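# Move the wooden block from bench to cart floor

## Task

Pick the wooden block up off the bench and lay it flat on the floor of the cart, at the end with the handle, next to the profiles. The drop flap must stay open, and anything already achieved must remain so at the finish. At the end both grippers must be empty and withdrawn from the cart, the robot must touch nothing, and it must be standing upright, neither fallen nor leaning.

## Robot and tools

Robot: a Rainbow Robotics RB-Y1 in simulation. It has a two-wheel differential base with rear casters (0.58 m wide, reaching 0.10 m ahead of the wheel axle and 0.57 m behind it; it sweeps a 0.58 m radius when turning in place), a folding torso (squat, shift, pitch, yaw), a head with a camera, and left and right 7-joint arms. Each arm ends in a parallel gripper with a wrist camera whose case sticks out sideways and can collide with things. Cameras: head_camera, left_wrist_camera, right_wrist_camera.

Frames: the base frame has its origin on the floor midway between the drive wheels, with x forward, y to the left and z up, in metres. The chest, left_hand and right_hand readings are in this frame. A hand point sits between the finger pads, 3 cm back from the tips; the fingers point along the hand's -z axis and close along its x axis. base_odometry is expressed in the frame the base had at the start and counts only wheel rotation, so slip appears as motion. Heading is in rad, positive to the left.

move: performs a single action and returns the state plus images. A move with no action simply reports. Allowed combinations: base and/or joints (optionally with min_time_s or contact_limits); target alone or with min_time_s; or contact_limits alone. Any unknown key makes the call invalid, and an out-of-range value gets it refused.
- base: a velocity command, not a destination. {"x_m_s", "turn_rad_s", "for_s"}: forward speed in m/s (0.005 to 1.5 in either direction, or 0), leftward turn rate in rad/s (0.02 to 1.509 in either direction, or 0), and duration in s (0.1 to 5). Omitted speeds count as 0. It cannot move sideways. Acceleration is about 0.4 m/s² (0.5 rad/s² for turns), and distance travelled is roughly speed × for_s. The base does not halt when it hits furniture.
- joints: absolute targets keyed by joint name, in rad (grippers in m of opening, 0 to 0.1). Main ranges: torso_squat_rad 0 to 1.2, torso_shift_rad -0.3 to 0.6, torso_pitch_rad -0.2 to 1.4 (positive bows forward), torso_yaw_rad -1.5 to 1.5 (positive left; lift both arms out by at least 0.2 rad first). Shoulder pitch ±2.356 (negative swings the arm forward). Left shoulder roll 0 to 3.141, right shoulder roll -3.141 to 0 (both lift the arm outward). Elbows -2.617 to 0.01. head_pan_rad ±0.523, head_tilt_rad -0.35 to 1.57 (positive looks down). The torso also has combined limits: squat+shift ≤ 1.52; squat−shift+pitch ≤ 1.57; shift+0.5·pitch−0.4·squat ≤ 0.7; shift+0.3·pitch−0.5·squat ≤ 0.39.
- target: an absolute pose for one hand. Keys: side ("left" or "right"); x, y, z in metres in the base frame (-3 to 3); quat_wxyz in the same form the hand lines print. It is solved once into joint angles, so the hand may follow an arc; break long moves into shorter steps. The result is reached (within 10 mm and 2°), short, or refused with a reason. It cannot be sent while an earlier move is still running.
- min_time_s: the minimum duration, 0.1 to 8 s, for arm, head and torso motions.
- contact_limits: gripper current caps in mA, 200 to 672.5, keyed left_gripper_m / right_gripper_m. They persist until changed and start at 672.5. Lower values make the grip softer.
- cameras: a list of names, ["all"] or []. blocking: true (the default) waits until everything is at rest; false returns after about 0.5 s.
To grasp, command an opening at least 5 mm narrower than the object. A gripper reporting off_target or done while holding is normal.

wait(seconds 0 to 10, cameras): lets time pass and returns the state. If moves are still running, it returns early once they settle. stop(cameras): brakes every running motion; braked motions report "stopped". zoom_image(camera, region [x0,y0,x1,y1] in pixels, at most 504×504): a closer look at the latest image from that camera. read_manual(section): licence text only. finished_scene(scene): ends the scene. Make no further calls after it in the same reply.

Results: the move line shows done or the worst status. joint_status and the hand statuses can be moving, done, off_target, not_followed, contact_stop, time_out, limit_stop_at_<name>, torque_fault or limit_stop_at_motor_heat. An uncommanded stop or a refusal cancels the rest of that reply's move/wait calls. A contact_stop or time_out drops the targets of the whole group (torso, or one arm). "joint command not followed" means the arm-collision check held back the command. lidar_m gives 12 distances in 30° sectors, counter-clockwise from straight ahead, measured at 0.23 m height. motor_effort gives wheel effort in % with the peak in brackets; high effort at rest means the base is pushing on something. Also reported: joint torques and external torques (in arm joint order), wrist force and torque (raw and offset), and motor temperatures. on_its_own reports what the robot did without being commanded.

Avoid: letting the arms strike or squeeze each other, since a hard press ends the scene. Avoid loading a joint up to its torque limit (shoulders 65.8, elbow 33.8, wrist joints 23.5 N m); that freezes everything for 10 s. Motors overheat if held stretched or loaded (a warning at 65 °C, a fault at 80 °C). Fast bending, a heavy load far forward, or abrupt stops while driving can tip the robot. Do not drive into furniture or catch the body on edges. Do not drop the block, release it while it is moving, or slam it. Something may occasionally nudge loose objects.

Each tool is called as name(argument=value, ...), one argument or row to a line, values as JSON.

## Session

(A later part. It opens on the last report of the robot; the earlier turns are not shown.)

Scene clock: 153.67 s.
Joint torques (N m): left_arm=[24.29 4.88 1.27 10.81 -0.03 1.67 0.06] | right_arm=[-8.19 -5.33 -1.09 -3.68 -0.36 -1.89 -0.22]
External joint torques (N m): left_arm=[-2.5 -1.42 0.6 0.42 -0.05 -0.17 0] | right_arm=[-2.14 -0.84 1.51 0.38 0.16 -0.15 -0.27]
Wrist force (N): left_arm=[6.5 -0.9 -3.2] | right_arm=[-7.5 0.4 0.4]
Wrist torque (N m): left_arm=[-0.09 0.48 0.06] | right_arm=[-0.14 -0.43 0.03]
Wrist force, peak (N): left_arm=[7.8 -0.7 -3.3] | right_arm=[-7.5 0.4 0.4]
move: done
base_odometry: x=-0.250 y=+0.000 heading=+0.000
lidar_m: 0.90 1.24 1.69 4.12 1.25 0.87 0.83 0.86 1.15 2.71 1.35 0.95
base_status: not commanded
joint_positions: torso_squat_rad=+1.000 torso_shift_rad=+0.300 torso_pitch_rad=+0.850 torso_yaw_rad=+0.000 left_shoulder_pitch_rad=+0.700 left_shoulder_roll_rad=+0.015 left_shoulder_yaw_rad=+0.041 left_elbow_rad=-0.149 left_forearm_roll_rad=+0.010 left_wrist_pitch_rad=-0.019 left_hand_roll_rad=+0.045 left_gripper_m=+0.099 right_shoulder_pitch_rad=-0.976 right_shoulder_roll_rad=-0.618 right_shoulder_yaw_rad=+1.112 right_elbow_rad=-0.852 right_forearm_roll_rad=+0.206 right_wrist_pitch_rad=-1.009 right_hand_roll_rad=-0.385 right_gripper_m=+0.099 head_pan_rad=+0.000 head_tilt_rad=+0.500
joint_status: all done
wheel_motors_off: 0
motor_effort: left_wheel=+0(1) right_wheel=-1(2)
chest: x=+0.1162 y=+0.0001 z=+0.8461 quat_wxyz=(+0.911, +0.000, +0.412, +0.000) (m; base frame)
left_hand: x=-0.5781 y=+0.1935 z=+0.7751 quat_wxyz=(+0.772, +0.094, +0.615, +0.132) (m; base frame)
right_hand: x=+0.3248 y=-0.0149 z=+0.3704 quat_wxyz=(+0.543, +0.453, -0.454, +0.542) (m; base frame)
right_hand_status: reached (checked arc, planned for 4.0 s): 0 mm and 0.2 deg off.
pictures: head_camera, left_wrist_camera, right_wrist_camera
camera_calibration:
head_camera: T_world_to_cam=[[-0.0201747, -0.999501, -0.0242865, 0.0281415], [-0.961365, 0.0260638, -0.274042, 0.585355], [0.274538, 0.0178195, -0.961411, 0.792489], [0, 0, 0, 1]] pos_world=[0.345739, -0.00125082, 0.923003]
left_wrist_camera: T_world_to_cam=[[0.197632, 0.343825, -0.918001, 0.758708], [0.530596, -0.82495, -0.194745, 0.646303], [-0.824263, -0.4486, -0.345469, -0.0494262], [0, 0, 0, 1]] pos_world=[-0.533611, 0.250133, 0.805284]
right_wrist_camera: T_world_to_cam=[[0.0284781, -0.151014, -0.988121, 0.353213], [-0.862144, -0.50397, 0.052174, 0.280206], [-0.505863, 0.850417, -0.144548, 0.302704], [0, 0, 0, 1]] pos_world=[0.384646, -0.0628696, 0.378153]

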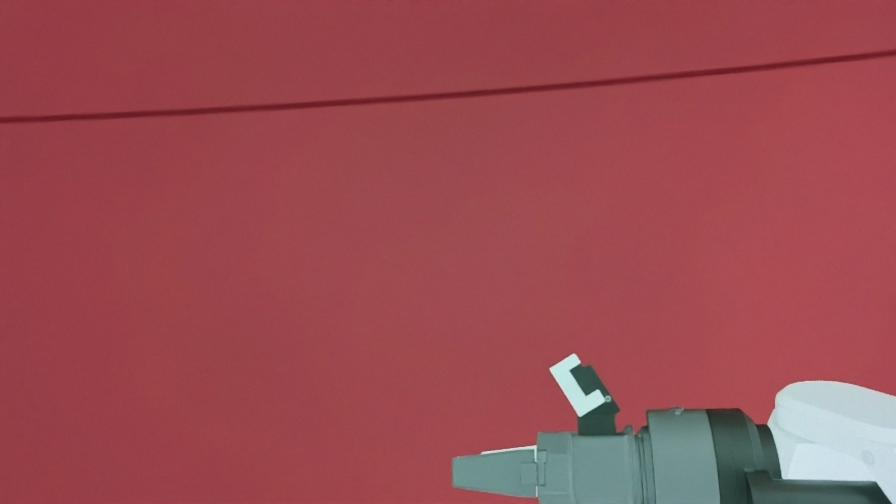

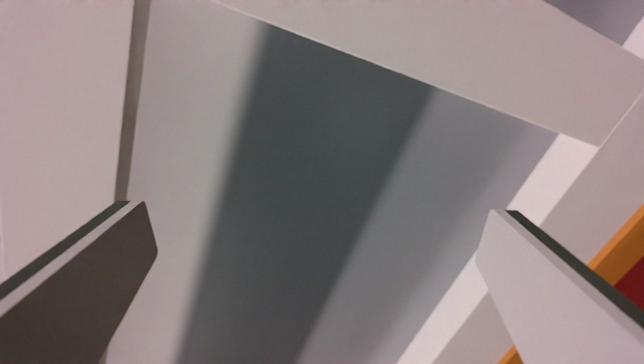

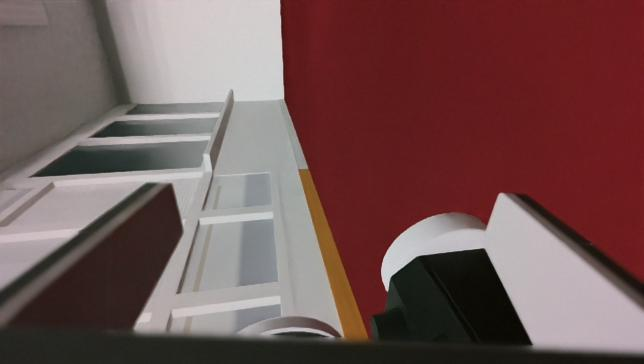

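move(
  joints={"torso_squat_rad": 0.6, "torso_shift_rad": 0.0, "torso_pitch_rad": 0.2, "right_shoulder_pitch_rad": 0.3, "right_shoulder_roll_rad": -0.15, "right_shoulder_yaw_rad": 0.0, "right_elbow_rad": -1.6, "right_forearm_roll_rad": 0.0, "right_wrist_pitch_rad": -0.2, "right_hand_roll_rad": 0.0, "left_shoulder_pitch_rad": 0.2},
  min_time_s=3,
)

move(
  base={"turn_rad_s": 0.8, "for_s": 1.9635},
)

move(
  base={"x_m_s": 0.4, "for_s": 3.5},
)

move(
  base={"turn_rad_s": -0.8, "for_s": 1.9635},
  joints={"head_tilt_rad": 0.4, "head_pan_rad": 0},
  cameras=["head_camera", "right_wrist_camera"],
)

Scene clock: 175.73 s.
Joint torques (N m): left_arm=[6.64 0 1.09 3.72 -0.08 0.15 0.04] | right_arm=[0.28 -1.63 -4.07 -9.86 -0.21 -1.93 0.15]
External joint torques (N m): left_arm=[-2 -1.18 0.94 0.1 -0.08 -0.17 0.03] | right_arm=[1.33 1.86 -1.93 -1.33 -0.35 -0.1 0.1]
Wrist force (N): left_arm=[2.4 0.9 -6.7] | right_arm=[-6.4 1.7 -0.7]
Wrist torque (N m): left_arm=[-0.29 0.30 0.09] | right_arm=[-0.19 -0.32 -0.14]
Wrist force, peak (N): left_arm=[4.5 0.9 -7.5] | right_arm=[-7.4 1.7 -0.7]
move: done
base_odometry: x=-0.250 y=+0.000 heading=+0.000
lidar_m: 0.90 1.24 1.68 4.11 1.24 0.87 0.83 0.86 1.13 2.70 1.35 0.96
base_status: not commanded
joint_positions: torso_squat_rad=+0.600 torso_shift_rad=+0.000 torso_pitch_rad=+0.200 torso_yaw_rad=+0.000 left_shoulder_pitch_rad=+0.200 left_shoulder_roll_rad=+0.015 left_shoulder_yaw_rad=+0.041 left_elbow_rad=-0.149 left_forearm_roll_rad=+0.010 left_wrist_pitch_rad=-0.019 left_hand_roll_rad=+0.045 left_gripper_m=+0.099 right_shoulder_pitch_rad=+0.300 right_shoulder_roll_rad=-0.150 right_shoulder_yaw_rad=+0.000 right_elbow_rad=-1.600 right_forearm_roll_rad=+0.000 right_wrist_pitch_rad=-0.200 right_hand_roll_rad=+0.000 right_gripper_m=+0.099 head_pan_rad=+0.000 head_tilt_rad=+0.500
joint_status: all done
wheel_motors_off: 0
motor_effort: left_wheel=+0(3) right_wheel=+2(4)
chest: x=-0.1666 y=+0.0001 z=+1.1615 quat_wxyz=(+0.995, +0.000, +0.100, +0.000) (m; base frame)
left_hand: x=-0.3684 y=+0.2347 z=+0.5067 quat_wxyz=(+0.991, +0.022, +0.109, +0.078) (m; base frame)
right_hand: x=+0.1842 y=-0.3048 z=+0.7880 quat_wxyz=(+0.790, -0.074, -0.607, +0.041) (m; base frame)
pictures: none

Scene clock: 179.63 s.
Joint torques (N m): left_arm=[6.92 0.23 0.75 3.66 -0.07 0.14 0.04] | right_arm=[0.01 -1.71 -3.77 -9.81 -0.37 -1.88 0.16]
External joint torques (N m): left_arm=[-1.73 -0.96 0.59 0.04 -0.07 -0.18 0.03] | right_arm=[1.05 1.78 -1.63 -1.27 -0.51 -0.06 0.12]
Wrist force (N): left_arm=[2.1 1.2 -7.6] | right_arm=[-6.8 1.6 -0.2]
Wrist torque (N m): left_arm=[-0.29 0.23 0.11] | right_arm=[-0.21 -0.38 -0.13]
Wrist force, peak (N): left_arm=[2.2 1.8 -8.4] | right_arm=[-7.4 1.9 -0.8]
move: done
base_odometry: x=-0.250 y=+0.000 heading=+1.573
lidar_m: 3.86 1.23 0.87 0.82 0.85 1.14 2.79 1.42 1.01 0.94 1.25 1.70
base_status: done (sent for 1.97 of 1.97 s)
joint_positions: torso_squat_rad=+0.600 torso_shift_rad=+0.000 torso_pitch_rad=+0.200 torso_yaw_rad=+0.000 left_shoulder_pitch_rad=+0.200 left_shoulder_roll_rad=+0.015 left_shoulder_yaw_rad=+0.041 left_elbow_rad=-0.149 left_forearm_roll_rad=+0.010 left_wrist_pitch_rad=-0.019 left_hand_roll_rad=+0.045 left_gripper_m=+0.099 right_shoulder_pitch_rad=+0.300 right_shoulder_roll_rad=-0.150 right_shoulder_yaw_rad=+0.000 right_elbow_rad=-1.600 right_forearm_roll_rad=+0.000 right_wrist_pitch_rad=-0.200 right_hand_roll_rad=+0.000 right_gripper_m=+0.099 head_pan_rad=+0.000 head_tilt_rad=+0.500
joint_status: not commanded
wheel_motors_off: 0
motor_effort: left_wheel=+5(42) right_wheel=+19(51)
chest: x=-0.1665 y=+0.0001 z=+1.1615 quat_wxyz=(+0.995, +0.000, +0.100, +0.000) (m; base frame)
left_hand: x=-0.3683 y=+0.2347 z=+0.5067 quat_wxyz=(+0.991, +0.022, +0.109, +0.078) (m; base frame)
right_hand: x=+0.1842 y=-0.3048 z=+0.7880 quat_wxyz=(+0.790, -0.074, -0.607, +0.041) (m; base frame)
pictures: none

Scene clock: 184.53 s.
Joint torques (N m): left_arm=[7.78 0.07 0.65 3.76 -0.12 0.08 -0.02] | right_arm=[-0.48 -2.02 -3.85 -9.53 -0.14 -1.83 0.34]
External joint torques (N m): left_arm=[-0.87 -1.11 0.5 0.14 -0.12 -0.24 -0.03] | right_arm=[0.56 1.47 -1.71 -0.99 -0.28 -0.01 0.29]
Wrist force (N): left_arm=[2.3 0.6 -7.3] | right_arm=[-6.9 2.2 -0.4]
Wrist torque (N m): left_arm=[-0.23 0.24 0.05] | right_arm=[-0.26 -0.40 -0.14]
Wrist force, peak (N): left_arm=[2.7 1.9 -8.4] | right_arm=[-7.4 2.2 -1.2]
move: done
base_odometry: x=-0.254 y=+1.400 heading=+1.574
lidar_m: 4.10 1.32 0.93 0.88 0.91 1.21 2.97 1.57 1.35 1.08 1.70 2.30
base_status: done (sent for 3.5 of 3.5 s)
joint_positions: torso_squat_rad=+0.600 torso_shift_rad=+0.000 torso_pitch_rad=+0.200 torso_yaw_rad=+0.000 left_shoulder_pitch_rad=+0.200 left_shoulder_roll_rad=+0.015 left_shoulder_yaw_rad=+0.041 left_elbow_rad=-0.149 left_forearm_roll_rad=+0.010 left_wrist_pitch_rad=-0.019 left_hand_roll_rad=+0.045 left_gripper_m=+0.099 right_shoulder_pitch_rad=+0.300 right_shoulder_roll_rad=-0.150 right_shoulder_yaw_rad=+0.000 right_elbow_rad=-1.600 right_forearm_roll_rad=+0.000 right_wrist_pitch_rad=-0.200 right_hand_roll_rad=+0.000 right_gripper_m=+0.099 head_pan_rad=+0.000 head_tilt_rad=+0.500
joint_status: not commanded
wheel_motors_off: 0
motor_effort: left_wheel=+16(44) right_wheel=-14(49)
chest: x=-0.1665 y=+0.0001 z=+1.1615 quat_wxyz=(+0.995, +0.000, +0.100, +0.000) (m; base frame)
left_hand: x=-0.3682 y=+0.2347 z=+0.5067 quat_wxyz=(+0.991, +0.022, +0.109, +0.078) (m; base frame)
right_hand: x=+0.1842 y=-0.3048 z=+0.7879 quat_wxyz=(+0.790, -0.074, -0.607, +0.041) (m; base frame)
pictures: none

Scene clock: 188.43 s.
Joint torques (N m): left_arm=[7.35 0.24 0.82 3.73 -0.03 0.1 -0.02] | right_arm=[-0.81 -1.73 -4.06 -9.75 -0.32 -1.79 0.28]
External joint torques (N m): left_arm=[-1.3 -0.93 0.67 0.1 -0.03 -0.23 -0.03] | right_arm=[0.23 1.76 -1.92 -1.22 -0.46 0.04 0.23]
Wrist force (N): left_arm=[1.5 0.7 -7.1] | right_arm=[-7.2 1.2 0.1]
Wrist torque (N m): left_arm=[-0.25 0.21 0.03] | right_arm=[-0.17 -0.39 -0.15]
Wrist force, peak (N): left_arm=[2.8 1.2 -8.2] | right_arm=[-7.6 1.3 -0.3]
move: done
base_odometry: x=-0.254 y=+1.400 heading=+0.001
lidar_m: 1.06 1.70 2.23 4.21 1.33 0.92 0.87 0.92 1.22 2.91 1.53 1.34
base_status: done (sent for 1.97 of 1.97 s)
joint_positions: torso_squat_rad=+0.600 torso_shift_rad=+0.000 torso_pitch_rad=+0.200 torso_yaw_rad=+0.000 left_shoulder_pitch_rad=+0.200 left_shoulder_roll_rad=+0.015 left_shoulder_yaw_rad=+0.041 left_elbow_rad=-0.149 left_forearm_roll_rad=+0.010 left_wrist_pitch_rad=-0.019 left_hand_roll_rad=+0.045 left_gripper_m=+0.099 right_shoulder_pitch_rad=+0.300 right_shoulder_roll_rad=-0.150 right_shoulder_yaw_rad=+0.000 right_elbow_rad=-1.600 right_forearm_roll_rad=+0.000 right_wrist_pitch_rad=-0.200 right_hand_roll_rad=+0.000 right_gripper_m=+0.099 head_pan_rad=+0.000 head_tilt_rad=+0.400
joint_status: all done
wheel_motors_off: 0
motor_effort: left_wheel=+21(40) right_wheel=+2(49)
chest: x=-0.1665 y=+0.0001 z=+1.1615 quat_wxyz=(+0.995, +0.000, +0.100, +0.000) (m; base frame)
left_hand: x=-0.3682 y=+0.2347 z=+0.5067 quat_wxyz=(+0.991, +0.022, +0.109, +0.078) (m; base frame)
right_hand: x=+0.1842 y=-0.3048 z=+0.7879 quat_wxyz=(+0.790, -0.074, -0.607, +0.041) (m; base frame)
pictures: head_camera, right_wrist_camera
camera_calibration:
head_camera: T_world_to_cam=[[0.00192683, -0.999502, -0.0314904, 0.0419217], [-0.516737, 0.0259652, -0.855751, 1.15532], [0.856142, 0.0179211, -0.516429, 0.734005], [0, 0, 0, 1]] pos_world=[-0.0314981, -0.00125137, 1.36905]
right_wrist_camera: T_world_to_cam=[[-0.234925, -0.1843, -0.954381, 0.737852], [-0.477099, 0.877311, -0.0519775, 0.423338], [0.846869, 0.443123, -0.294032, 0.282992], [0, 0, 0, 1]] pos_world=[0.135657, -0.360814, 0.809405]

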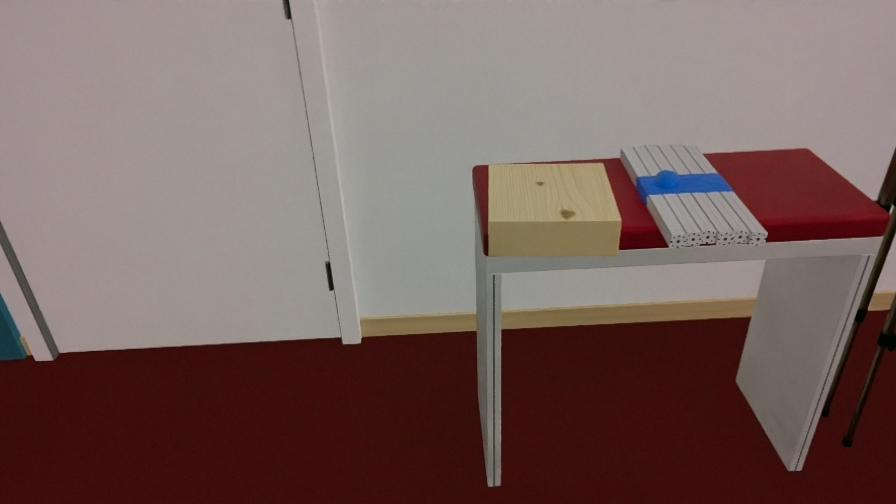

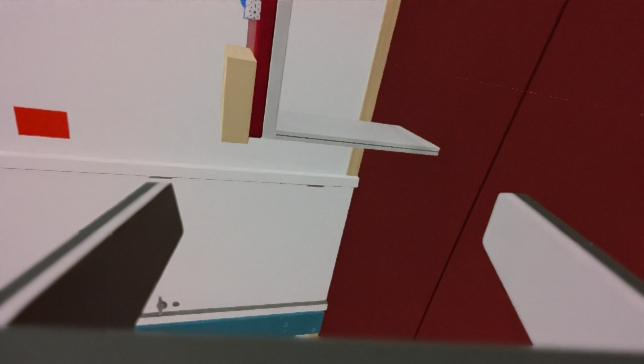

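zoom_image(
  camera="head_camera",
  region=[460, 140, 660, 280],
)

zoom_image(
  camera="head_camera",
  region=[596, 130, 896, 280],
)

zoom_image(
  camera="right_wrist_camera",
  region=[180, 0, 380, 180],
)

Scaled by 2.520 from the camera's 896x504 image, which has a finer 1280x720 frame.

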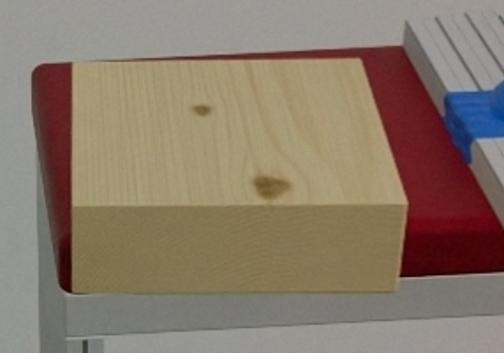

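Scaled by 1.680 from the camera's 896x504 image, which has a finer 1280x720 frame.

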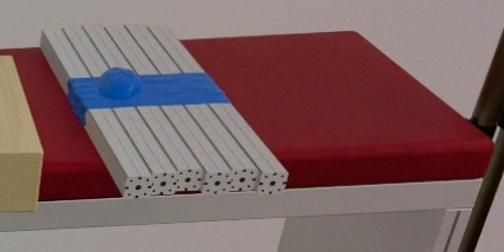

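Scaled by 2.520 from the camera's 644x364 image, which has a finer 1265x715 frame.

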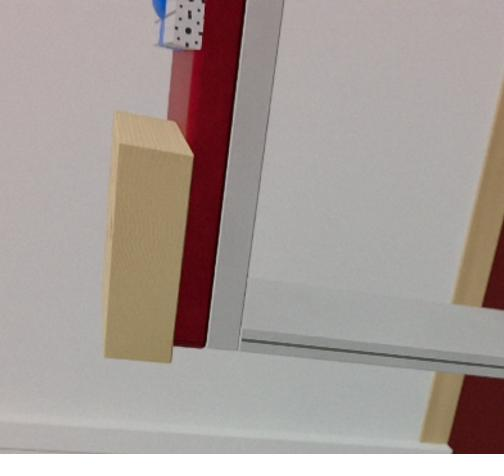

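move(
  base={"x_m_s": 0.3, "for_s": 1.85},
  joints={"head_tilt_rad": 0.6, "head_pan_rad": -0.2},
)

move(
  target={"side": "right", "x": 0.33, "y": -0.168, "z": 0.773, "quat_wxyz": [0.7071, 0, -0.7071, 0]},
  min_time_s=2,
  cameras=["head_camera", "right_wrist_camera"],
)

Scene clock: 210.47 s.
Joint torques (N m): left_arm=[8.11 0.26 0.58 3.67 -0.13 0.03 -0.08] | right_arm=[-0.74 -1.77 -3.92 -9.53 -0.22 -1.91 0.27]
External joint torques (N m): left_arm=[-0.54 -0.92 0.43 0.05 -0.13 -0.3 -0.09] | right_arm=[0.29 1.72 -1.78 -1 -0.35 -0.09 0.23]
Wrist force (N): left_arm=[2.4 1.2 -8.2] | right_arm=[-7.1 1.8 -1.0]
Wrist torque (N m): left_arm=[-0.31 0.29 0.14] | right_arm=[-0.22 -0.39 -0.13]
Wrist force, peak (N): left_arm=[2.4 0.8 -8.5] | right_arm=[-7.5 2.5 -0.1]
move: done
base_odometry: x=+0.306 y=+1.400 heading=+0.000
lidar_m: 0.50 1.12 1.49 3.64 2.16 1.51 1.44 1.48 1.96 1.49 0.94 1.06
base_status: done (sent for 1.87 of 1.87 s)
joint_positions: torso_squat_rad=+0.600 torso_shift_rad=+0.000 torso_pitch_rad=+0.200 torso_yaw_rad=+0.000 left_shoulder_pitch_rad=+0.200 left_shoulder_roll_rad=+0.015 left_shoulder_yaw_rad=+0.041 left_elbow_rad=-0.149 left_forearm_roll_rad=+0.010 left_wrist_pitch_rad=-0.019 left_hand_roll_rad=+0.045 left_gripper_m=+0.099 right_shoulder_pitch_rad=+0.300 right_shoulder_roll_rad=-0.150 right_shoulder_yaw_rad=+0.000 right_elbow_rad=-1.600 right_forearm_roll_rad=+0.000 right_wrist_pitch_rad=-0.200 right_hand_roll_rad=+0.000 right_gripper_m=+0.099 head_pan_rad=-0.200 head_tilt_rad=+0.600
joint_status: all done
wheel_motors_off: 0
motor_effort: left_wheel=-8(49) right_wheel=+9(44)
chest: x=-0.1665 y=+0.0001 z=+1.1615 quat_wxyz=(+0.995, +0.000, +0.100, +0.000) (m; base frame)
left_hand: x=-0.3681 y=+0.2347 z=+0.5067 quat_wxyz=(+0.991, +0.022, +0.109, +0.078) (m; base frame)
right_hand: x=+0.1842 y=-0.3049 z=+0.7879 quat_wxyz=(+0.790, -0.074, -0.607, +0.041) (m; base frame)
pictures: none

Scene clock: 212.80 s.
Joint torques (N m): left_arm=[7.77 0.29 0.84 3.65 -0.14 0.12 0] | right_arm=[-13.59 0.72 1.12 -6.26 0.15 -1.87 0.17]
External joint torques (N m): left_arm=[-0.88 -0.89 0.69 0.03 -0.15 -0.2 -0.01] | right_arm=[-1.62 1.22 1.07 0.23 -0.31 -0.01 0.12]
Wrist force (N): left_arm=[3.0 0.2 -7.1] | right_arm=[-6.9 0.6 1.0]
Wrist torque (N m): left_arm=[-0.20 0.38 0.05] | right_arm=[-0.15 -0.35 -0.12]
Wrist force, peak (N): left_arm=[2.3 0.6 -8.4] | right_arm=[-7.9 0.7 0.3]
move: done
base_odometry: x=+0.306 y=+1.400 heading=+0.000
lidar_m: 0.50 1.12 1.50 3.63 2.18 1.54 1.44 1.49 1.96 1.49 0.94 1.06
base_status: not commanded
joint_positions: torso_squat_rad=+0.600 torso_shift_rad=+0.000 torso_pitch_rad=+0.200 torso_yaw_rad=+0.000 left_shoulder_pitch_rad=+0.200 left_shoulder_roll_rad=+0.015 left_shoulder_yaw_rad=+0.041 left_elbow_rad=-0.149 left_forearm_roll_rad=+0.010 left_wrist_pitch_rad=-0.019 left_hand_roll_rad=+0.045 left_gripper_m=+0.099 right_shoulder_pitch_rad=-0.493 right_shoulder_roll_rad=+0.000 right_shoulder_yaw_rad=+0.094 right_elbow_rad=-0.494 right_forearm_roll_rad=-0.350 right_wrist_pitch_rad=-0.834 right_hand_roll_rad=+0.209 right_gripper_m=+0.099 head_pan_rad=-0.200 head_tilt_rad=+0.600
joint_status: all done
wheel_motors_off: 0
motor_effort: left_wheel=-8(9) right_wheel=+10(12)
chest: x=-0.1665 y=+0.0001 z=+1.1615 quat_wxyz=(+0.995, +0.000, +0.100, +0.000) (m; base frame)
left_hand: x=-0.3682 y=+0.2347 z=+0.5067 quat_wxyz=(+0.991, +0.022, +0.109, +0.078) (m; base frame)
right_hand: x=+0.3298 y=-0.1685 z=+0.7733 quat_wxyz=(+0.708, +0.000, -0.706, +0.000) (m; base frame)
right_hand_status: reached (checked arc, planned for 2.0 s): 1 mm and 0.2 deg off.
pictures: head_camera, right_wrist_camera
camera_calibration:
head_camera: T_world_to_cam=[[-0.1991, -0.979945, 0.0082266, -0.0329957], [-0.661272, 0.128149, -0.739119, 0.982269], [0.723242, -0.152598, -0.673524, 0.932638], [0, 0, 0, 1]] pos_world=[-0.031545, -0.0158914, 1.35444]
right_wrist_camera: T_world_to_cam=[[0.0224362, -0.0297323, -0.999306, 0.759098], [-0.506998, 0.861152, -0.0370048, 0.368054], [0.861655, 0.507477, 0.00424678, -0.129738], [0, 0, 0, 1]] pos_world=[0.281361, -0.228542, 0.772742]

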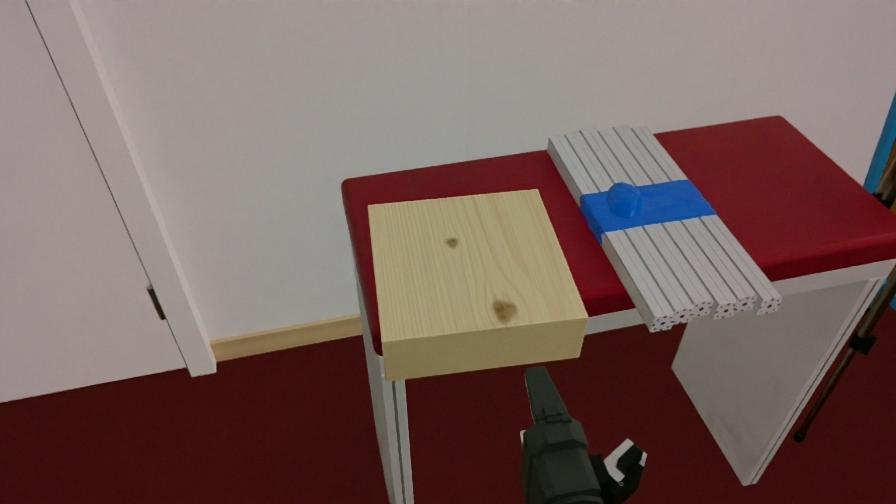

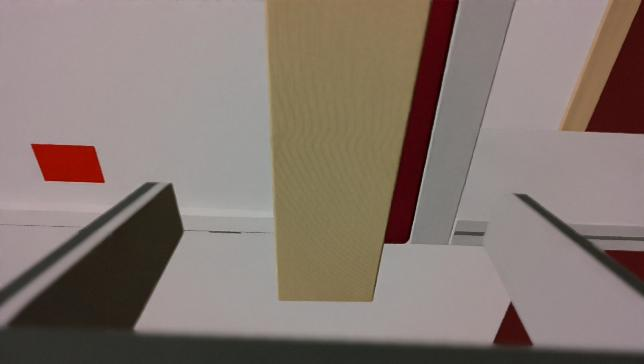

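move(
  target={"side": "right", "x": 0.39, "y": -0.157, "z": 0.776, "quat_wxyz": [0.707, -0.0124, -0.707, -0.0124]},
  min_time_s=1,
  cameras=["right_wrist_camera"],
)

move(
  target={"side": "right", "x": 0.445, "y": -0.157, "z": 0.776, "quat_wxyz": [0.707, -0.0124, -0.707, -0.0124]},
  min_time_s=1.2,
  cameras=["head_camera", "right_wrist_camera"],
)

Scene clock: 219.70 s.
Joint torques (N m): left_arm=[7.55 0.29 0.78 3.69 -0.08 0.12 -0.17] | right_arm=[-17.52 -1.74 -1.95 -6.47 0.24 -1.95 0.32]
External joint torques (N m): left_arm=[-1.1 -0.89 0.63 0.07 -0.08 -0.2 -0.19] | right_arm=[-1.76 0.05 -2.16 0.06 -0.24 -0.12 0.27]
Wrist force (N): left_arm=[1.7 0.2 -7.0] | right_arm=[-7.5 0.5 0.5]
Wrist torque (N m): left_arm=[-0.20 0.23 0.06] | right_arm=[-0.17 -0.41 -0.14]
Wrist force, peak (N): left_arm=[2.6 0.8 -8.9] | right_arm=[-7.9 1.0 1.4]
move: short
base_odometry: x=+0.306 y=+1.400 heading=+0.000
lidar_m: 0.50 1.11 1.49 3.63 2.17 1.52 1.43 1.48 1.97 1.47 0.93 1.06
base_status: not commanded
joint_positions: torso_squat_rad=+0.600 torso_shift_rad=+0.000 torso_pitch_rad=+0.200 torso_yaw_rad=+0.000 left_shoulder_pitch_rad=+0.200 left_shoulder_roll_rad=+0.015 left_shoulder_yaw_rad=+0.041 left_elbow_rad=-0.149 left_forearm_roll_rad=+0.010 left_wrist_pitch_rad=-0.019 left_hand_roll_rad=+0.045 left_gripper_m=+0.099 right_shoulder_pitch_rad=-0.754 right_shoulder_roll_rad=-0.002 right_shoulder_yaw_rad=+0.055 right_elbow_rad=-0.267 right_forearm_roll_rad=-0.474 right_wrist_pitch_rad=-0.685 right_hand_roll_rad=+0.262 right_gripper_m=+0.099 head_pan_rad=-0.200 head_tilt_rad=+0.600
joint_status: all done
wheel_motors_off: 0
motor_effort: left_wheel=-9(9) right_wheel=+8(11)
chest: x=-0.1665 y=+0.0001 z=+1.1615 quat_wxyz=(+0.995, +0.000, +0.100, +0.000) (m; base frame)
left_hand: x=-0.3682 y=+0.2347 z=+0.5067 quat_wxyz=(+0.991, +0.022, +0.109, +0.078) (m; base frame)
right_hand: x=+0.3893 y=-0.1569 z=+0.7766 quat_wxyz=(+0.756, -0.003, -0.655, -0.004) (m; base frame)
right_hand_status: short (checked arc, as near as the solve gets, planned for 1.0 s): 1 mm and 8.3 deg off. The place is met; only the turn is off.
pictures: right_wrist_camera
camera_calibration:
right_wrist_camera: T_world_to_cam=[[-0.116168, -0.026122, -0.992886, 0.810934], [-0.498558, 0.866127, 0.0355443, 0.329513], [0.859037, 0.499141, -0.113639, -0.0956574], [0, 0, 0, 1]] pos_world=[0.340659, -0.216471, 0.782582]

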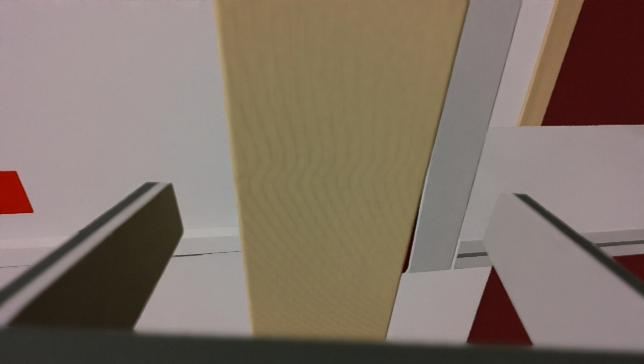

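Scene clock: 221.23 s.
Joint torques (N m): left_arm=[7.85 0.09 0.7 3.75 -0.07 0.06 0.02] | right_arm=[-20.81 -4.33 -2.34 -7.55 0.02 -1.58 0.24]
External joint torques (N m): left_arm=[-0.8 -1.09 0.55 0.12 -0.08 -0.26 0.01] | right_arm=[-1.84 -0.37 -2.47 -0.02 -0.34 0.06 0.19]
Wrist force (N): left_arm=[3.0 0.7 -7.3] | right_arm=[-6.6 0.7 -1.4]
Wrist torque (N m): left_arm=[-0.23 0.35 0.05] | right_arm=[-0.16 -0.35 -0.15]
Wrist force, peak (N): left_arm=[2.6 1.1 -8.0] | right_arm=[-1.5 -1.1 8.9]
move: short
base_odometry: x=+0.306 y=+1.400 heading=+0.000
lidar_m: 0.49 1.11 1.49 3.63 2.18 1.51 1.44 1.50 1.97 1.49 0.94 1.07
base_status: not commanded
joint_positions: torso_squat_rad=+0.600 torso_shift_rad=+0.000 torso_pitch_rad=+0.200 torso_yaw_rad=+0.000 left_shoulder_pitch_rad=+0.200 left_shoulder_roll_rad=+0.015 left_shoulder_yaw_rad=+0.041 left_elbow_rad=-0.149 left_forearm_roll_rad=+0.010 left_wrist_pitch_rad=-0.019 left_hand_roll_rad=+0.045 left_gripper_m=+0.099 right_shoulder_pitch_rad=-0.926 right_shoulder_roll_rad=-0.059 right_shoulder_yaw_rad=-0.053 right_elbow_rad=-0.267 right_forearm_roll_rad=-0.565 right_wrist_pitch_rad=-0.239 right_hand_roll_rad=+0.387 right_gripper_m=+0.099 head_pan_rad=-0.200 head_tilt_rad=+0.600
joint_status: all done
wheel_motors_off: 0
motor_effort: left_wheel=-8(9) right_wheel=+8(11)
chest: x=-0.1665 y=+0.0001 z=+1.1615 quat_wxyz=(+0.995, +0.000, +0.100, +0.000) (m; base frame)
left_hand: x=-0.3682 y=+0.2347 z=+0.5067 quat_wxyz=(+0.991, +0.022, +0.109, +0.078) (m; base frame)
right_hand: x=+0.4433 y=-0.1571 z=+0.7773 quat_wxyz=(+0.836, +0.017, -0.548, +0.012) (m; base frame)
right_hand_status: short (checked arc, as near as the solve gets, planned for 1.2 s): 2 mm and 23.9 deg off. The place is met; only the turn is off.
pictures: head_camera, right_wrist_camera
camera_calibration:
head_camera: T_world_to_cam=[[-0.1991, -0.979945, 0.00819844, -0.0329775], [-0.661167, 0.128148, -0.739213, 0.982334], [0.723338, -0.152598, -0.673421, 0.932573], [0, 0, 0, 1]] pos_world=[-0.0316449, -0.0158914, 1.35444]
right_wrist_camera: T_world_to_cam=[[-0.373335, -0.0291782, -0.927238, 0.880428], [-0.511768, 0.840138, 0.179616, 0.246318], [0.773767, 0.541587, -0.328585, 0.0696471], [0, 0, 0, 1]] pos_world=[0.400862, -0.218972, 0.795008]

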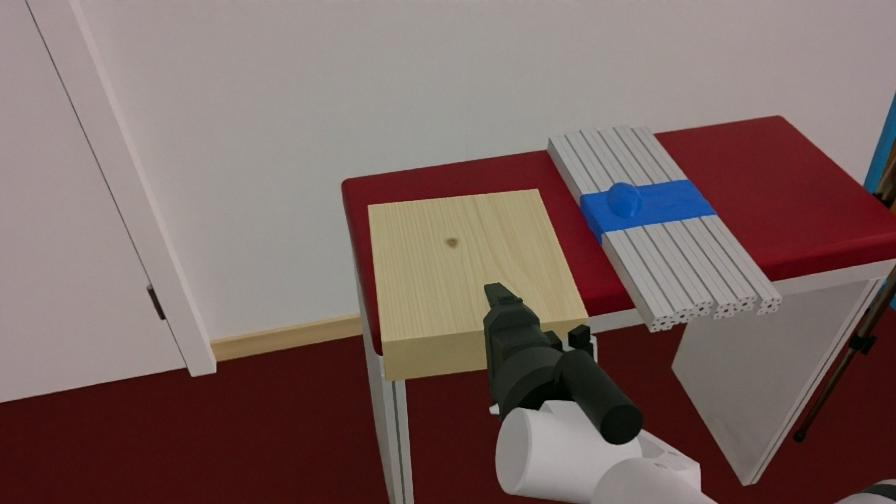

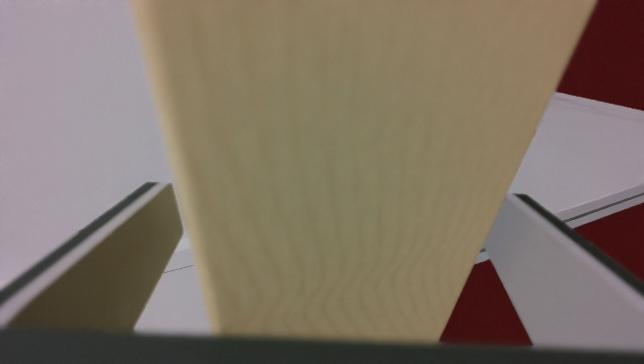

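move(
  joints={"right_shoulder_pitch_rad": -0.754, "right_shoulder_roll_rad": -0.002, "right_shoulder_yaw_rad": 0.055, "right_elbow_rad": -0.267, "right_forearm_roll_rad": -0.474, "right_wrist_pitch_rad": -0.685, "right_hand_roll_rad": 0.262},
  min_time_s=1.2,
)

move(
  target={"side": "right", "x": 0.30, "y": -0.157, "z": 0.776, "quat_wxyz": [0.707, -0.0124, -0.707, -0.0124]},
  min_time_s=1.5,
  cameras=["head_camera"],
)

Scene clock: 226.57 s.
Joint torques (N m): left_arm=[7.76 0.46 0.82 3.77 -0.05 0.16 -0.05] | right_arm=[-14.98 -0.64 1.01 -6.98 0.45 -2 -0.24]
External joint torques (N m): left_arm=[-0.89 -0.72 0.67 0.14 -0.05 -0.16 -0.06] | right_arm=[0.79 1.17 0.8 -0.45 -0.03 -0.17 -0.28]
Wrist force (N): left_arm=[2.5 0.5 -7.2] | right_arm=[-7.0 0.0 0.5]
Wrist torque (N m): left_arm=[-0.22 0.31 0.06] | right_arm=[-0.07 -0.36 0.05]
Wrist force, peak (N): left_arm=[3.0 0.9 -8.2] | right_arm=[-7.6 0.4 0.6]
move: done
base_odometry: x=+0.306 y=+1.400 heading=+0.000
lidar_m: 0.50 1.13 1.49 3.63 2.19 1.52 1.43 1.48 1.96 1.48 0.94 1.05
base_status: not commanded
joint_positions: torso_squat_rad=+0.600 torso_shift_rad=+0.000 torso_pitch_rad=+0.200 torso_yaw_rad=+0.000 left_shoulder_pitch_rad=+0.200 left_shoulder_roll_rad=+0.015 left_shoulder_yaw_rad=+0.041 left_elbow_rad=-0.149 left_forearm_roll_rad=+0.010 left_wrist_pitch_rad=-0.019 left_hand_roll_rad=+0.045 left_gripper_m=+0.099 right_shoulder_pitch_rad=-0.754 right_shoulder_roll_rad=-0.002 right_shoulder_yaw_rad=+0.055 right_elbow_rad=-0.267 right_forearm_roll_rad=-0.474 right_wrist_pitch_rad=-0.685 right_hand_roll_rad=+0.262 right_gripper_m=+0.099 head_pan_rad=-0.200 head_tilt_rad=+0.600
joint_status: all done
wheel_motors_off: 0
motor_effort: left_wheel=-8(9) right_wheel=+9(11)
chest: x=-0.1665 y=+0.0001 z=+1.1615 quat_wxyz=(+0.995, +0.000, +0.100, +0.000) (m; base frame)
left_hand: x=-0.3682 y=+0.2347 z=+0.5067 quat_wxyz=(+0.991, +0.022, +0.109, +0.078) (m; base frame)
right_hand: x=+0.3893 y=-0.1575 z=+0.7766 quat_wxyz=(+0.756, -0.003, -0.655, -0.005) (m; base frame)
pictures: none

Scene clock: 228.40 s.
Joint torques (N m): left_arm=[7.54 0.4 0.75 3.55 -0.04 0.13 -0.21] | right_arm=[-9.14 -0.2 0.66 -8.15 0.41 -1.94 0.26]
External joint torques (N m): left_arm=[-1.11 -0.77 0.6 -0.07 -0.05 -0.2 -0.22] | right_arm=[0.79 -0.95 0.83 -1.3 -0.3 -0.19 0.21]
Wrist force (N): left_arm=[2.4 -0.1 -8.2] | right_arm=[-7.3 0.3 1.4]
Wrist torque (N m): left_arm=[-0.14 0.30 0.11] | right_arm=[-0.11 -0.39 -0.10]
Wrist force, peak (N): left_arm=[2.4 -0.1 -8.2] | right_arm=[-8.1 0.6 1.3]
move: done
base_odometry: x=+0.306 y=+1.400 heading=+0.000
lidar_m: 0.50 1.12 1.48 3.63 2.17 1.52 1.43 1.50 1.97 1.49 0.95 1.05
base_status: not commanded
joint_positions: torso_squat_rad=+0.600 torso_shift_rad=+0.000 torso_pitch_rad=+0.200 torso_yaw_rad=+0.000 left_shoulder_pitch_rad=+0.200 left_shoulder_roll_rad=+0.015 left_shoulder_yaw_rad=+0.041 left_elbow_rad=-0.149 left_forearm_roll_rad=+0.010 left_wrist_pitch_rad=-0.019 left_hand_roll_rad=+0.045 left_gripper_m=+0.099 right_shoulder_pitch_rad=-0.340 right_shoulder_roll_rad=-0.012 right_shoulder_yaw_rad=+0.281 right_elbow_rad=-0.718 right_forearm_roll_rad=-0.601 right_wrist_pitch_rad=-0.826 right_hand_roll_rad=+0.394 right_gripper_m=+0.099 head_pan_rad=-0.200 head_tilt_rad=+0.600
joint_status: all done
wheel_motors_off: 0
motor_effort: left_wheel=-9(9) right_wheel=+9(12)
chest: x=-0.1665 y=+0.0001 z=+1.1615 quat_wxyz=(+0.995, +0.000, +0.100, +0.000) (m; base frame)
left_hand: x=-0.3682 y=+0.2347 z=+0.5067 quat_wxyz=(+0.991, +0.022, +0.109, +0.078) (m; base frame)
right_hand: x=+0.2999 y=-0.1570 z=+0.7764 quat_wxyz=(+0.704, -0.012, -0.710, -0.012) (m; base frame)
right_hand_status: reached (checked arc, planned for 1.5 s): 0 mm and 0.5 deg off.
pictures: head_camera
camera_calibration:
head_camera: T_world_to_cam=[[-0.1991, -0.979945, 0.00819844, -0.0329775], [-0.661167, 0.128148, -0.739213, 0.982334], [0.723338, -0.152598, -0.673421, 0.932573], [0, 0, 0, 1]] pos_world=[-0.0316449, -0.0158914, 1.35444]

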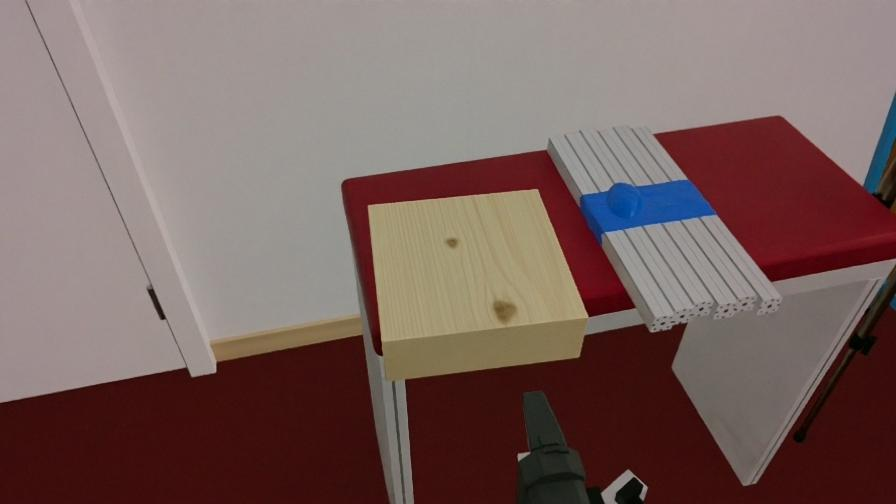

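move(
  joints={"torso_squat_rad": 0.9, "torso_pitch_rad": 0.3},
  min_time_s=1.5,
)

move(
  target={"side": "right", "x": 0.33, "y": -0.157, "z": 0.777, "quat_wxyz": [0.707, -0.0124, -0.707, -0.0124]},
  min_time_s=1.5,
  cameras=["head_camera", "right_wrist_camera"],
)

Scene clock: 232.80 s.
Joint torques (N m): left_arm=[9.75 0.02 0.92 4.71 -0.11 0.34 0.03] | right_arm=[-7.08 0.81 1.06 -6.88 0.48 -1.92 0.26]
External joint torques (N m): left_arm=[-1.46 -1.31 0.74 0.09 -0.11 -0.18 0.01] | right_arm=[0.59 -0.24 1.05 -0.66 -0.2 -0.16 0.21]
Wrist force (N): left_arm=[2.7 0.9 -6.9] | right_arm=[-7.1 0.8 0.6]
Wrist torque (N m): left_arm=[-0.29 0.26 0.10] | right_arm=[-0.17 -0.39 -0.12]
Wrist force, peak (N): left_arm=[3.0 0.9 -8.2] | right_arm=[-8.0 0.6 0.6]
move: done
base_odometry: x=+0.306 y=+1.400 heading=+0.000
lidar_m: 0.51 1.12 1.49 3.63 2.17 1.52 1.44 1.48 1.97 1.48 0.93 1.06
base_status: not commanded
joint_positions: torso_squat_rad=+0.900 torso_shift_rad=+0.000 torso_pitch_rad=+0.300 torso_yaw_rad=+0.000 left_shoulder_pitch_rad=+0.200 left_shoulder_roll_rad=+0.015 left_shoulder_yaw_rad=+0.041 left_elbow_rad=-0.149 left_forearm_roll_rad=+0.010 left_wrist_pitch_rad=-0.019 left_hand_roll_rad=+0.045 left_gripper_m=+0.099 right_shoulder_pitch_rad=-0.340 right_shoulder_roll_rad=-0.012 right_shoulder_yaw_rad=+0.281 right_elbow_rad=-0.718 right_forearm_roll_rad=-0.601 right_wrist_pitch_rad=-0.826 right_hand_roll_rad=+0.394 right_gripper_m=+0.099 head_pan_rad=-0.200 head_tilt_rad=+0.600
joint_status: all done
wheel_motors_off: 0
motor_effort: left_wheel=-9(10) right_wheel=+9(11)
chest: x=-0.1366 y=+0.0001 z=+1.0112 quat_wxyz=(+0.989, +0.000, +0.149, +0.000) (m; base frame)
left_hand: x=-0.4026 y=+0.2347 z=+0.3799 quat_wxyz=(+0.984, +0.026, +0.158, +0.077) (m; base frame)
right_hand: x=+0.2891 y=-0.1570 z=+0.5815 quat_wxyz=(+0.738, -0.013, -0.674, -0.012) (m; base frame)
pictures: none

Scene clock: 234.63 s.
Joint torques (N m): left_arm=[9.86 0.44 0.77 4.59 0 0.3 0.01] | right_arm=[-6.32 3.3 -1.27 -11.42 0.63 -0.52 -0.27]
External joint torques (N m): left_arm=[-1.36 -0.9 0.59 -0.03 -0.01 -0.22 -0.01] | right_arm=[0.52 1.51 -1.74 -1.48 0 -0.22 -0.32]
Wrist force (N): left_arm=[2.5 0.5 -7.1] | right_arm=[-7.1 0.2 1.4]
Wrist torque (N m): left_arm=[-0.22 0.25 0.07] | right_arm=[-0.09 -0.40 -0.15]
Wrist force, peak (N): left_arm=[2.7 0.8 -8.5] | right_arm=[-7.9 1.4 0.2]
move: done
base_odometry: x=+0.306 y=+1.400 heading=+0.000
lidar_m: 0.50 1.11 1.49 3.63 2.17 1.52 1.44 1.49 1.97 1.49 0.93 1.08
base_status: not commanded
joint_positions: torso_squat_rad=+0.900 torso_shift_rad=+0.000 torso_pitch_rad=+0.300 torso_yaw_rad=+0.000 left_shoulder_pitch_rad=+0.200 left_shoulder_roll_rad=+0.015 left_shoulder_yaw_rad=+0.041 left_elbow_rad=-0.149 left_forearm_roll_rad=+0.010 left_wrist_pitch_rad=-0.019 left_hand_roll_rad=+0.045 left_gripper_m=+0.099 right_shoulder_pitch_rad=-0.070 right_shoulder_roll_rad=+0.000 right_shoulder_yaw_rad=+0.222 right_elbow_rad=-1.768 right_forearm_roll_rad=-1.357 right_wrist_pitch_rad=-0.274 right_hand_roll_rad=+1.411 right_gripper_m=+0.099 head_pan_rad=-0.200 head_tilt_rad=+0.600
joint_status: all done
wheel_motors_off: 0
motor_effort: left_wheel=-9(10) right_wheel=+9(11)
chest: x=-0.1366 y=+0.0001 z=+1.0112 quat_wxyz=(+0.989, +0.000, +0.149, +0.000) (m; base frame)
left_hand: x=-0.4026 y=+0.2347 z=+0.3799 quat_wxyz=(+0.984, +0.026, +0.158, +0.077) (m; base frame)
right_hand: x=+0.3300 y=-0.1567 z=+0.7767 quat_wxyz=(+0.702, -0.010, -0.712, -0.011) (m; base frame)
right_hand_status: reached (checked arc, planned for 1.5 s): 0 mm and 0.8 deg off.
pictures: head_camera, right_wrist_camera
camera_calibration:
head_camera: T_world_to_cam=[[-0.197289, -0.979944, 0.0280436, -0.0455974], [-0.731699, 0.128152, -0.669473, 0.810927], [0.652452, -0.152599, -0.742307, 0.869686], [0, 0, 0, 1]] pos_world=[0.0169293, -0.0158914, 1.18975]
right_wrist_camera: T_world_to_cam=[[0.0386641, -0.0293771, -0.99882, 0.757161], [-0.479858, 0.876225, -0.0443465, 0.357169], [0.876494, 0.481006, 0.0197816, -0.157066], [0, 0, 0, 1]] pos_world=[0.279783, -0.215168, 0.775214]

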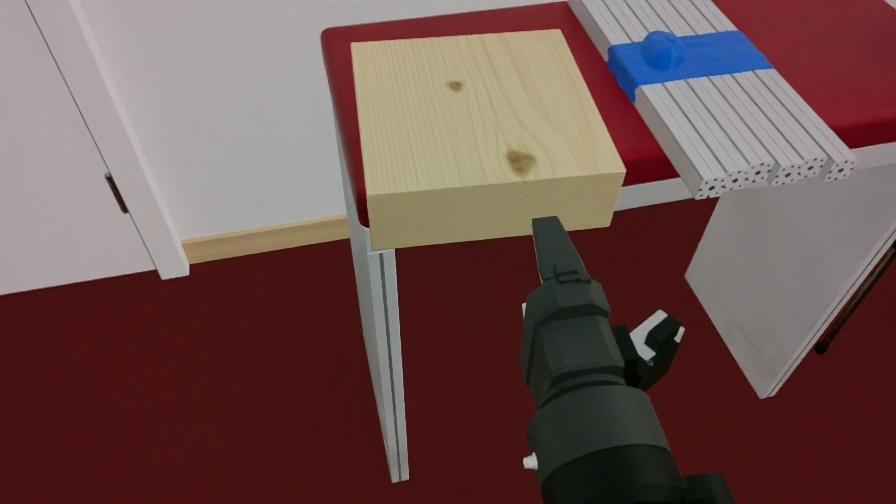

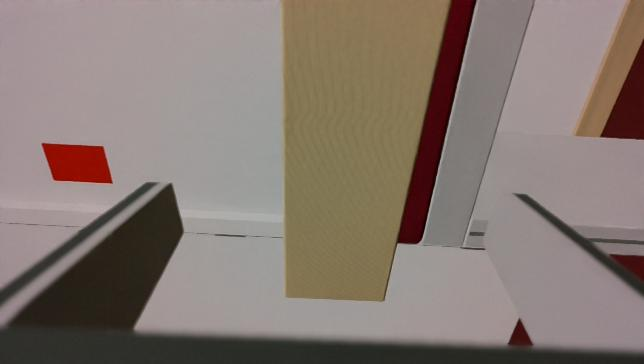

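move(
  target={"side": "right", "x": 0.385, "y": -0.156, "z": 0.777, "quat_wxyz": [0.707, -0.0124, -0.707, -0.0124]},
  min_time_s=1,
  cameras=["right_wrist_camera"],
)

move(
  target={"side": "right", "x": 0.443, "y": -0.155, "z": 0.777, "quat_wxyz": [0.707, -0.0124, -0.707, -0.0124]},
  min_time_s=1.2,
  cameras=["head_camera", "right_wrist_camera"],
)

Scene clock: 238.53 s.
Joint torques (N m): left_arm=[9.7 -0.04 0.78 4.69 -0.02 0.46 0.04] | right_arm=[-12.04 2.85 -1.22 -10.85 0.44 -0.23 0.07]
External joint torques (N m): left_arm=[-1.52 -1.38 0.6 0.07 -0.03 -0.06 0.03] | right_arm=[-1.84 1.69 -1.44 -0.86 -0.17 -0.15 0.02]
Wrist force (N): left_arm=[3.2 0.5 -7.9] | right_arm=[-7.0 0.9 1.3]
Wrist torque (N m): left_arm=[-0.25 0.36 0.14] | right_arm=[-0.16 -0.38 -0.13]
Wrist force, peak (N): left_arm=[3.8 1.3 -8.0] | right_arm=[-7.6 0.4 1.6]
move: done
base_odometry: x=+0.306 y=+1.400 heading=+0.000
lidar_m: 0.49 1.12 1.48 3.62 2.18 1.53 1.44 1.49 1.94 1.48 0.94 1.07
base_status: not commanded
joint_positions: torso_squat_rad=+0.900 torso_shift_rad=+0.000 torso_pitch_rad=+0.300 torso_yaw_rad=+0.000 left_shoulder_pitch_rad=+0.200 left_shoulder_roll_rad=+0.015 left_shoulder_yaw_rad=+0.041 left_elbow_rad=-0.149 left_forearm_roll_rad=+0.010 left_wrist_pitch_rad=-0.019 left_hand_roll_rad=+0.045 left_gripper_m=+0.099 right_shoulder_pitch_rad=-0.277 right_shoulder_roll_rad=+0.000 right_shoulder_yaw_rad=+0.146 right_elbow_rad=-1.594 right_forearm_roll_rad=-1.507 right_wrist_pitch_rad=-0.275 right_hand_roll_rad=+1.526 right_gripper_m=+0.099 head_pan_rad=-0.200 head_tilt_rad=+0.600
joint_status: all done
wheel_motors_off: 0
motor_effort: left_wheel=-10(10) right_wheel=+9(10)
chest: x=-0.1366 y=+0.0001 z=+1.0112 quat_wxyz=(+0.989, +0.000, +0.149, +0.000) (m; base frame)
left_hand: x=-0.4026 y=+0.2347 z=+0.3799 quat_wxyz=(+0.984, +0.026, +0.158, +0.077) (m; base frame)
right_hand: x=+0.3849 y=-0.1560 z=+0.7768 quat_wxyz=(+0.707, -0.012, -0.707, -0.012) (m; base frame)
right_hand_status: reached (checked arc, planned for 1.0 s): 0 mm and 0.0 deg off.
pictures: right_wrist_camera
camera_calibration:
right_wrist_camera: T_world_to_cam=[[0.0252602, -0.0301425, -0.999226, 0.760556], [-0.476304, 0.878436, -0.0385396, 0.377306], [0.878918, 0.476909, 0.00783243, -0.197782], [0, 0, 0, 1]] pos_world=[0.334334, -0.21419, 0.776058]

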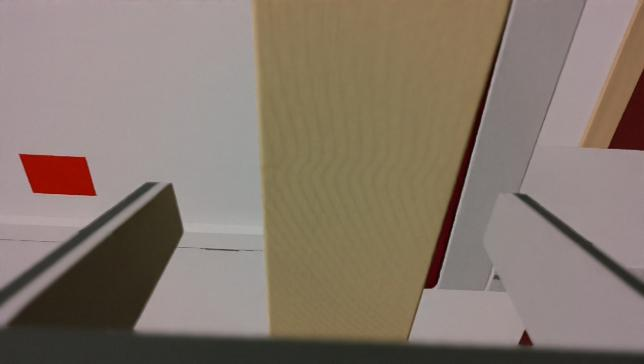

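Scene clock: 240.07 s.
Joint torques (N m): left_arm=[9.89 0.37 0.98 4.69 -0.05 0.35 0.02] | right_arm=[-15.86 -0.76 -2.37 -10.49 0.85 -0.51 -0.22]
External joint torques (N m): left_arm=[-1.33 -0.96 0.79 0.07 -0.05 -0.17 0] | right_arm=[-2.03 -0.35 -2 -0.59 0.17 -0.21 -0.27]
Wrist force (N): left_arm=[3.2 1.0 -7.0] | right_arm=[-7.5 0.4 1.1]
Wrist torque (N m): left_arm=[-0.30 0.33 0.12] | right_arm=[-0.09 -0.44 0.06]
Wrist force, peak (N): left_arm=[3.3 0.6 -8.1] | right_arm=[-7.7 0.8 1.4]
move: done
base_odometry: x=+0.306 y=+1.400 heading=+0.000
lidar_m: 0.49 1.11 1.49 3.63 2.19 1.52 1.44 1.50 1.95 1.49 0.93 1.06
base_status: not commanded
joint_positions: torso_squat_rad=+0.900 torso_shift_rad=+0.000 torso_pitch_rad=+0.300 torso_yaw_rad=+0.000 left_shoulder_pitch_rad=+0.200 left_shoulder_roll_rad=+0.015 left_shoulder_yaw_rad=+0.041 left_elbow_rad=-0.149 left_forearm_roll_rad=+0.010 left_wrist_pitch_rad=-0.019 left_hand_roll_rad=+0.045 left_gripper_m=+0.099 right_shoulder_pitch_rad=-0.508 right_shoulder_roll_rad=-0.040 right_shoulder_yaw_rad=+0.102 right_elbow_rad=-1.344 right_forearm_roll_rad=-1.469 right_wrist_pitch_rad=-0.301 right_hand_roll_rad=+1.414 right_gripper_m=+0.099 head_pan_rad=-0.200 head_tilt_rad=+0.600
joint_status: all done
wheel_motors_off: 0
motor_effort: left_wheel=-9(9) right_wheel=+9(11)
chest: x=-0.1366 y=+0.0001 z=+1.0112 quat_wxyz=(+0.989, +0.000, +0.149, +0.000) (m; base frame)
left_hand: x=-0.4026 y=+0.2347 z=+0.3799 quat_wxyz=(+0.984, +0.026, +0.158, +0.077) (m; base frame)
right_hand: x=+0.4427 y=-0.1549 z=+0.7770 quat_wxyz=(+0.708, -0.012, -0.706, -0.012) (m; base frame)
right_hand_status: reached (checked arc, planned for 1.2 s): 0 mm and 0.2 deg off.
pictures: head_camera, right_wrist_camera
camera_calibration:
head_camera: T_world_to_cam=[[-0.197289, -0.979944, 0.0280436, -0.0455974], [-0.731699, 0.128152, -0.669473, 0.810927], [0.652452, -0.152599, -0.742307, 0.869686], [0, 0, 0, 1]] pos_world=[0.0169293, -0.0158914, 1.18975]
right_wrist_camera: T_world_to_cam=[[0.0212009, -0.0301424, -0.999321, 0.761172], [-0.476752, 0.878275, -0.0366058, 0.402653], [0.878782, 0.477205, 0.0042498, -0.246242], [0, 0, 0, 1]] pos_world=[0.392222, -0.213189, 0.776441]

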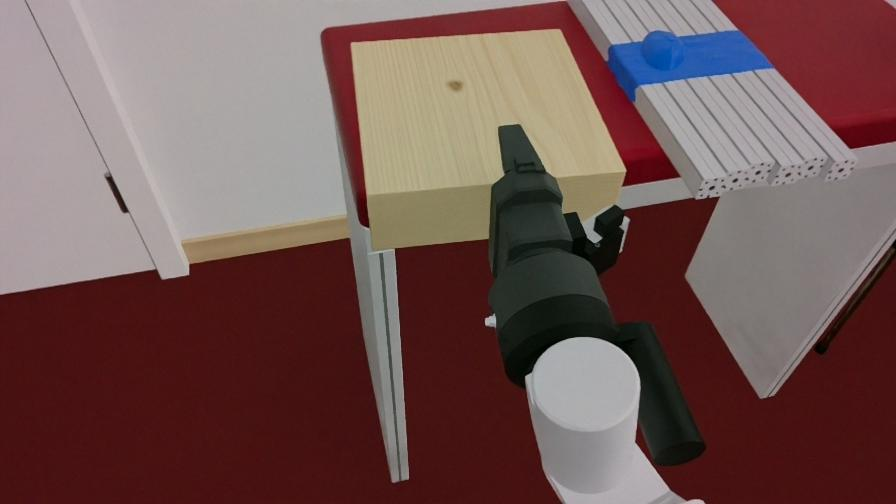

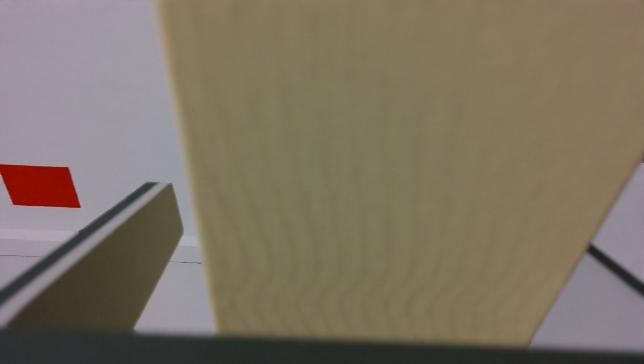

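move(
  joints={"right_gripper_m": 0.03},
  cameras=["right_wrist_camera"],
)

Scene clock: 242.30 s.
Joint torques (N m): left_arm=[10.02 0.4 0.8 4.77 -0.02 0.35 0.01] | right_arm=[-16.56 -0.58 -2.46 -14.36 0.93 -0.66 -0.16]
External joint torques (N m): left_arm=[-1.2 -0.94 0.62 0.15 -0.02 -0.17 -0.01] | right_arm=[-2.74 -0.18 -2.09 -4.46 0.25 -0.36 -0.21]
Wrist force (N): left_arm=[3.2 0.2 -7.9] | right_arm=[-15.6 1.1 -0.1]
Wrist torque (N m): left_arm=[-0.21 0.33 0.06] | right_arm=[-0.09 -0.52 -0.16]
Wrist force, peak (N): left_arm=[3.4 0.8 -7.9] | right_arm=[-15.9 1.1 -0.5]
move: off_target
base_odometry: x=+0.306 y=+1.400 heading=+0.000
lidar_m: 0.50 1.12 1.49 3.65 2.18 1.52 1.44 1.49 1.98 1.48 0.93 1.07
base_status: not commanded
joint_positions: torso_squat_rad=+0.900 torso_shift_rad=+0.000 torso_pitch_rad=+0.300 torso_yaw_rad=+0.000 left_shoulder_pitch_rad=+0.200 left_shoulder_roll_rad=+0.015 left_shoulder_yaw_rad=+0.041 left_elbow_rad=-0.149 left_forearm_roll_rad=+0.010 left_wrist_pitch_rad=-0.019 left_hand_roll_rad=+0.045 left_gripper_m=+0.099 right_shoulder_pitch_rad=-0.508 right_shoulder_roll_rad=-0.040 right_shoulder_yaw_rad=+0.102 right_elbow_rad=-1.343 right_forearm_roll_rad=-1.469 right_wrist_pitch_rad=-0.300 right_hand_roll_rad=+1.414 right_gripper_m=+0.074 head_pan_rad=-0.200 head_tilt_rad=+0.600
joint_status: right_gripper_m off_target (ended at +0.074, target +0.030)
wheel_motors_off: 0
motor_effort: left_wheel=-8(9) right_wheel=+9(11)
chest: x=-0.1365 y=+0.0001 z=+1.0112 quat_wxyz=(+0.989, +0.000, +0.150, +0.000) (m; base frame)
left_hand: x=-0.4026 y=+0.2347 z=+0.3799 quat_wxyz=(+0.984, +0.026, +0.159, +0.077) (m; base frame)
right_hand: x=+0.4427 y=-0.1550 z=+0.7763 quat_wxyz=(+0.709, -0.012, -0.705, -0.012) (m; base frame)
pictures: right_wrist_camera
camera_calibration:
right_wrist_camera: T_world_to_cam=[[0.0198169, -0.0303114, -0.999344, 0.761089], [-0.47673, 0.878309, -0.0360937, 0.402318], [0.878827, 0.477132, 0.002955, -0.245216], [0, 0, 0, 1]] pos_world=[0.392217, -0.213289, 0.775836]

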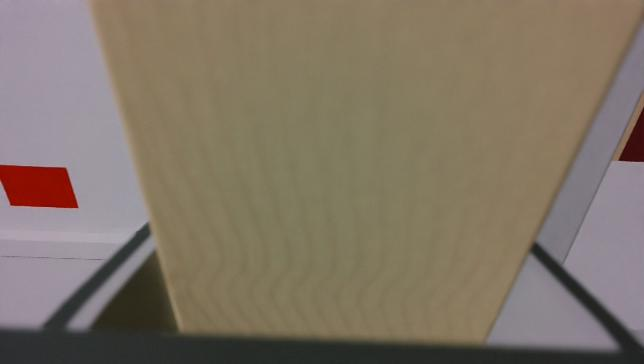

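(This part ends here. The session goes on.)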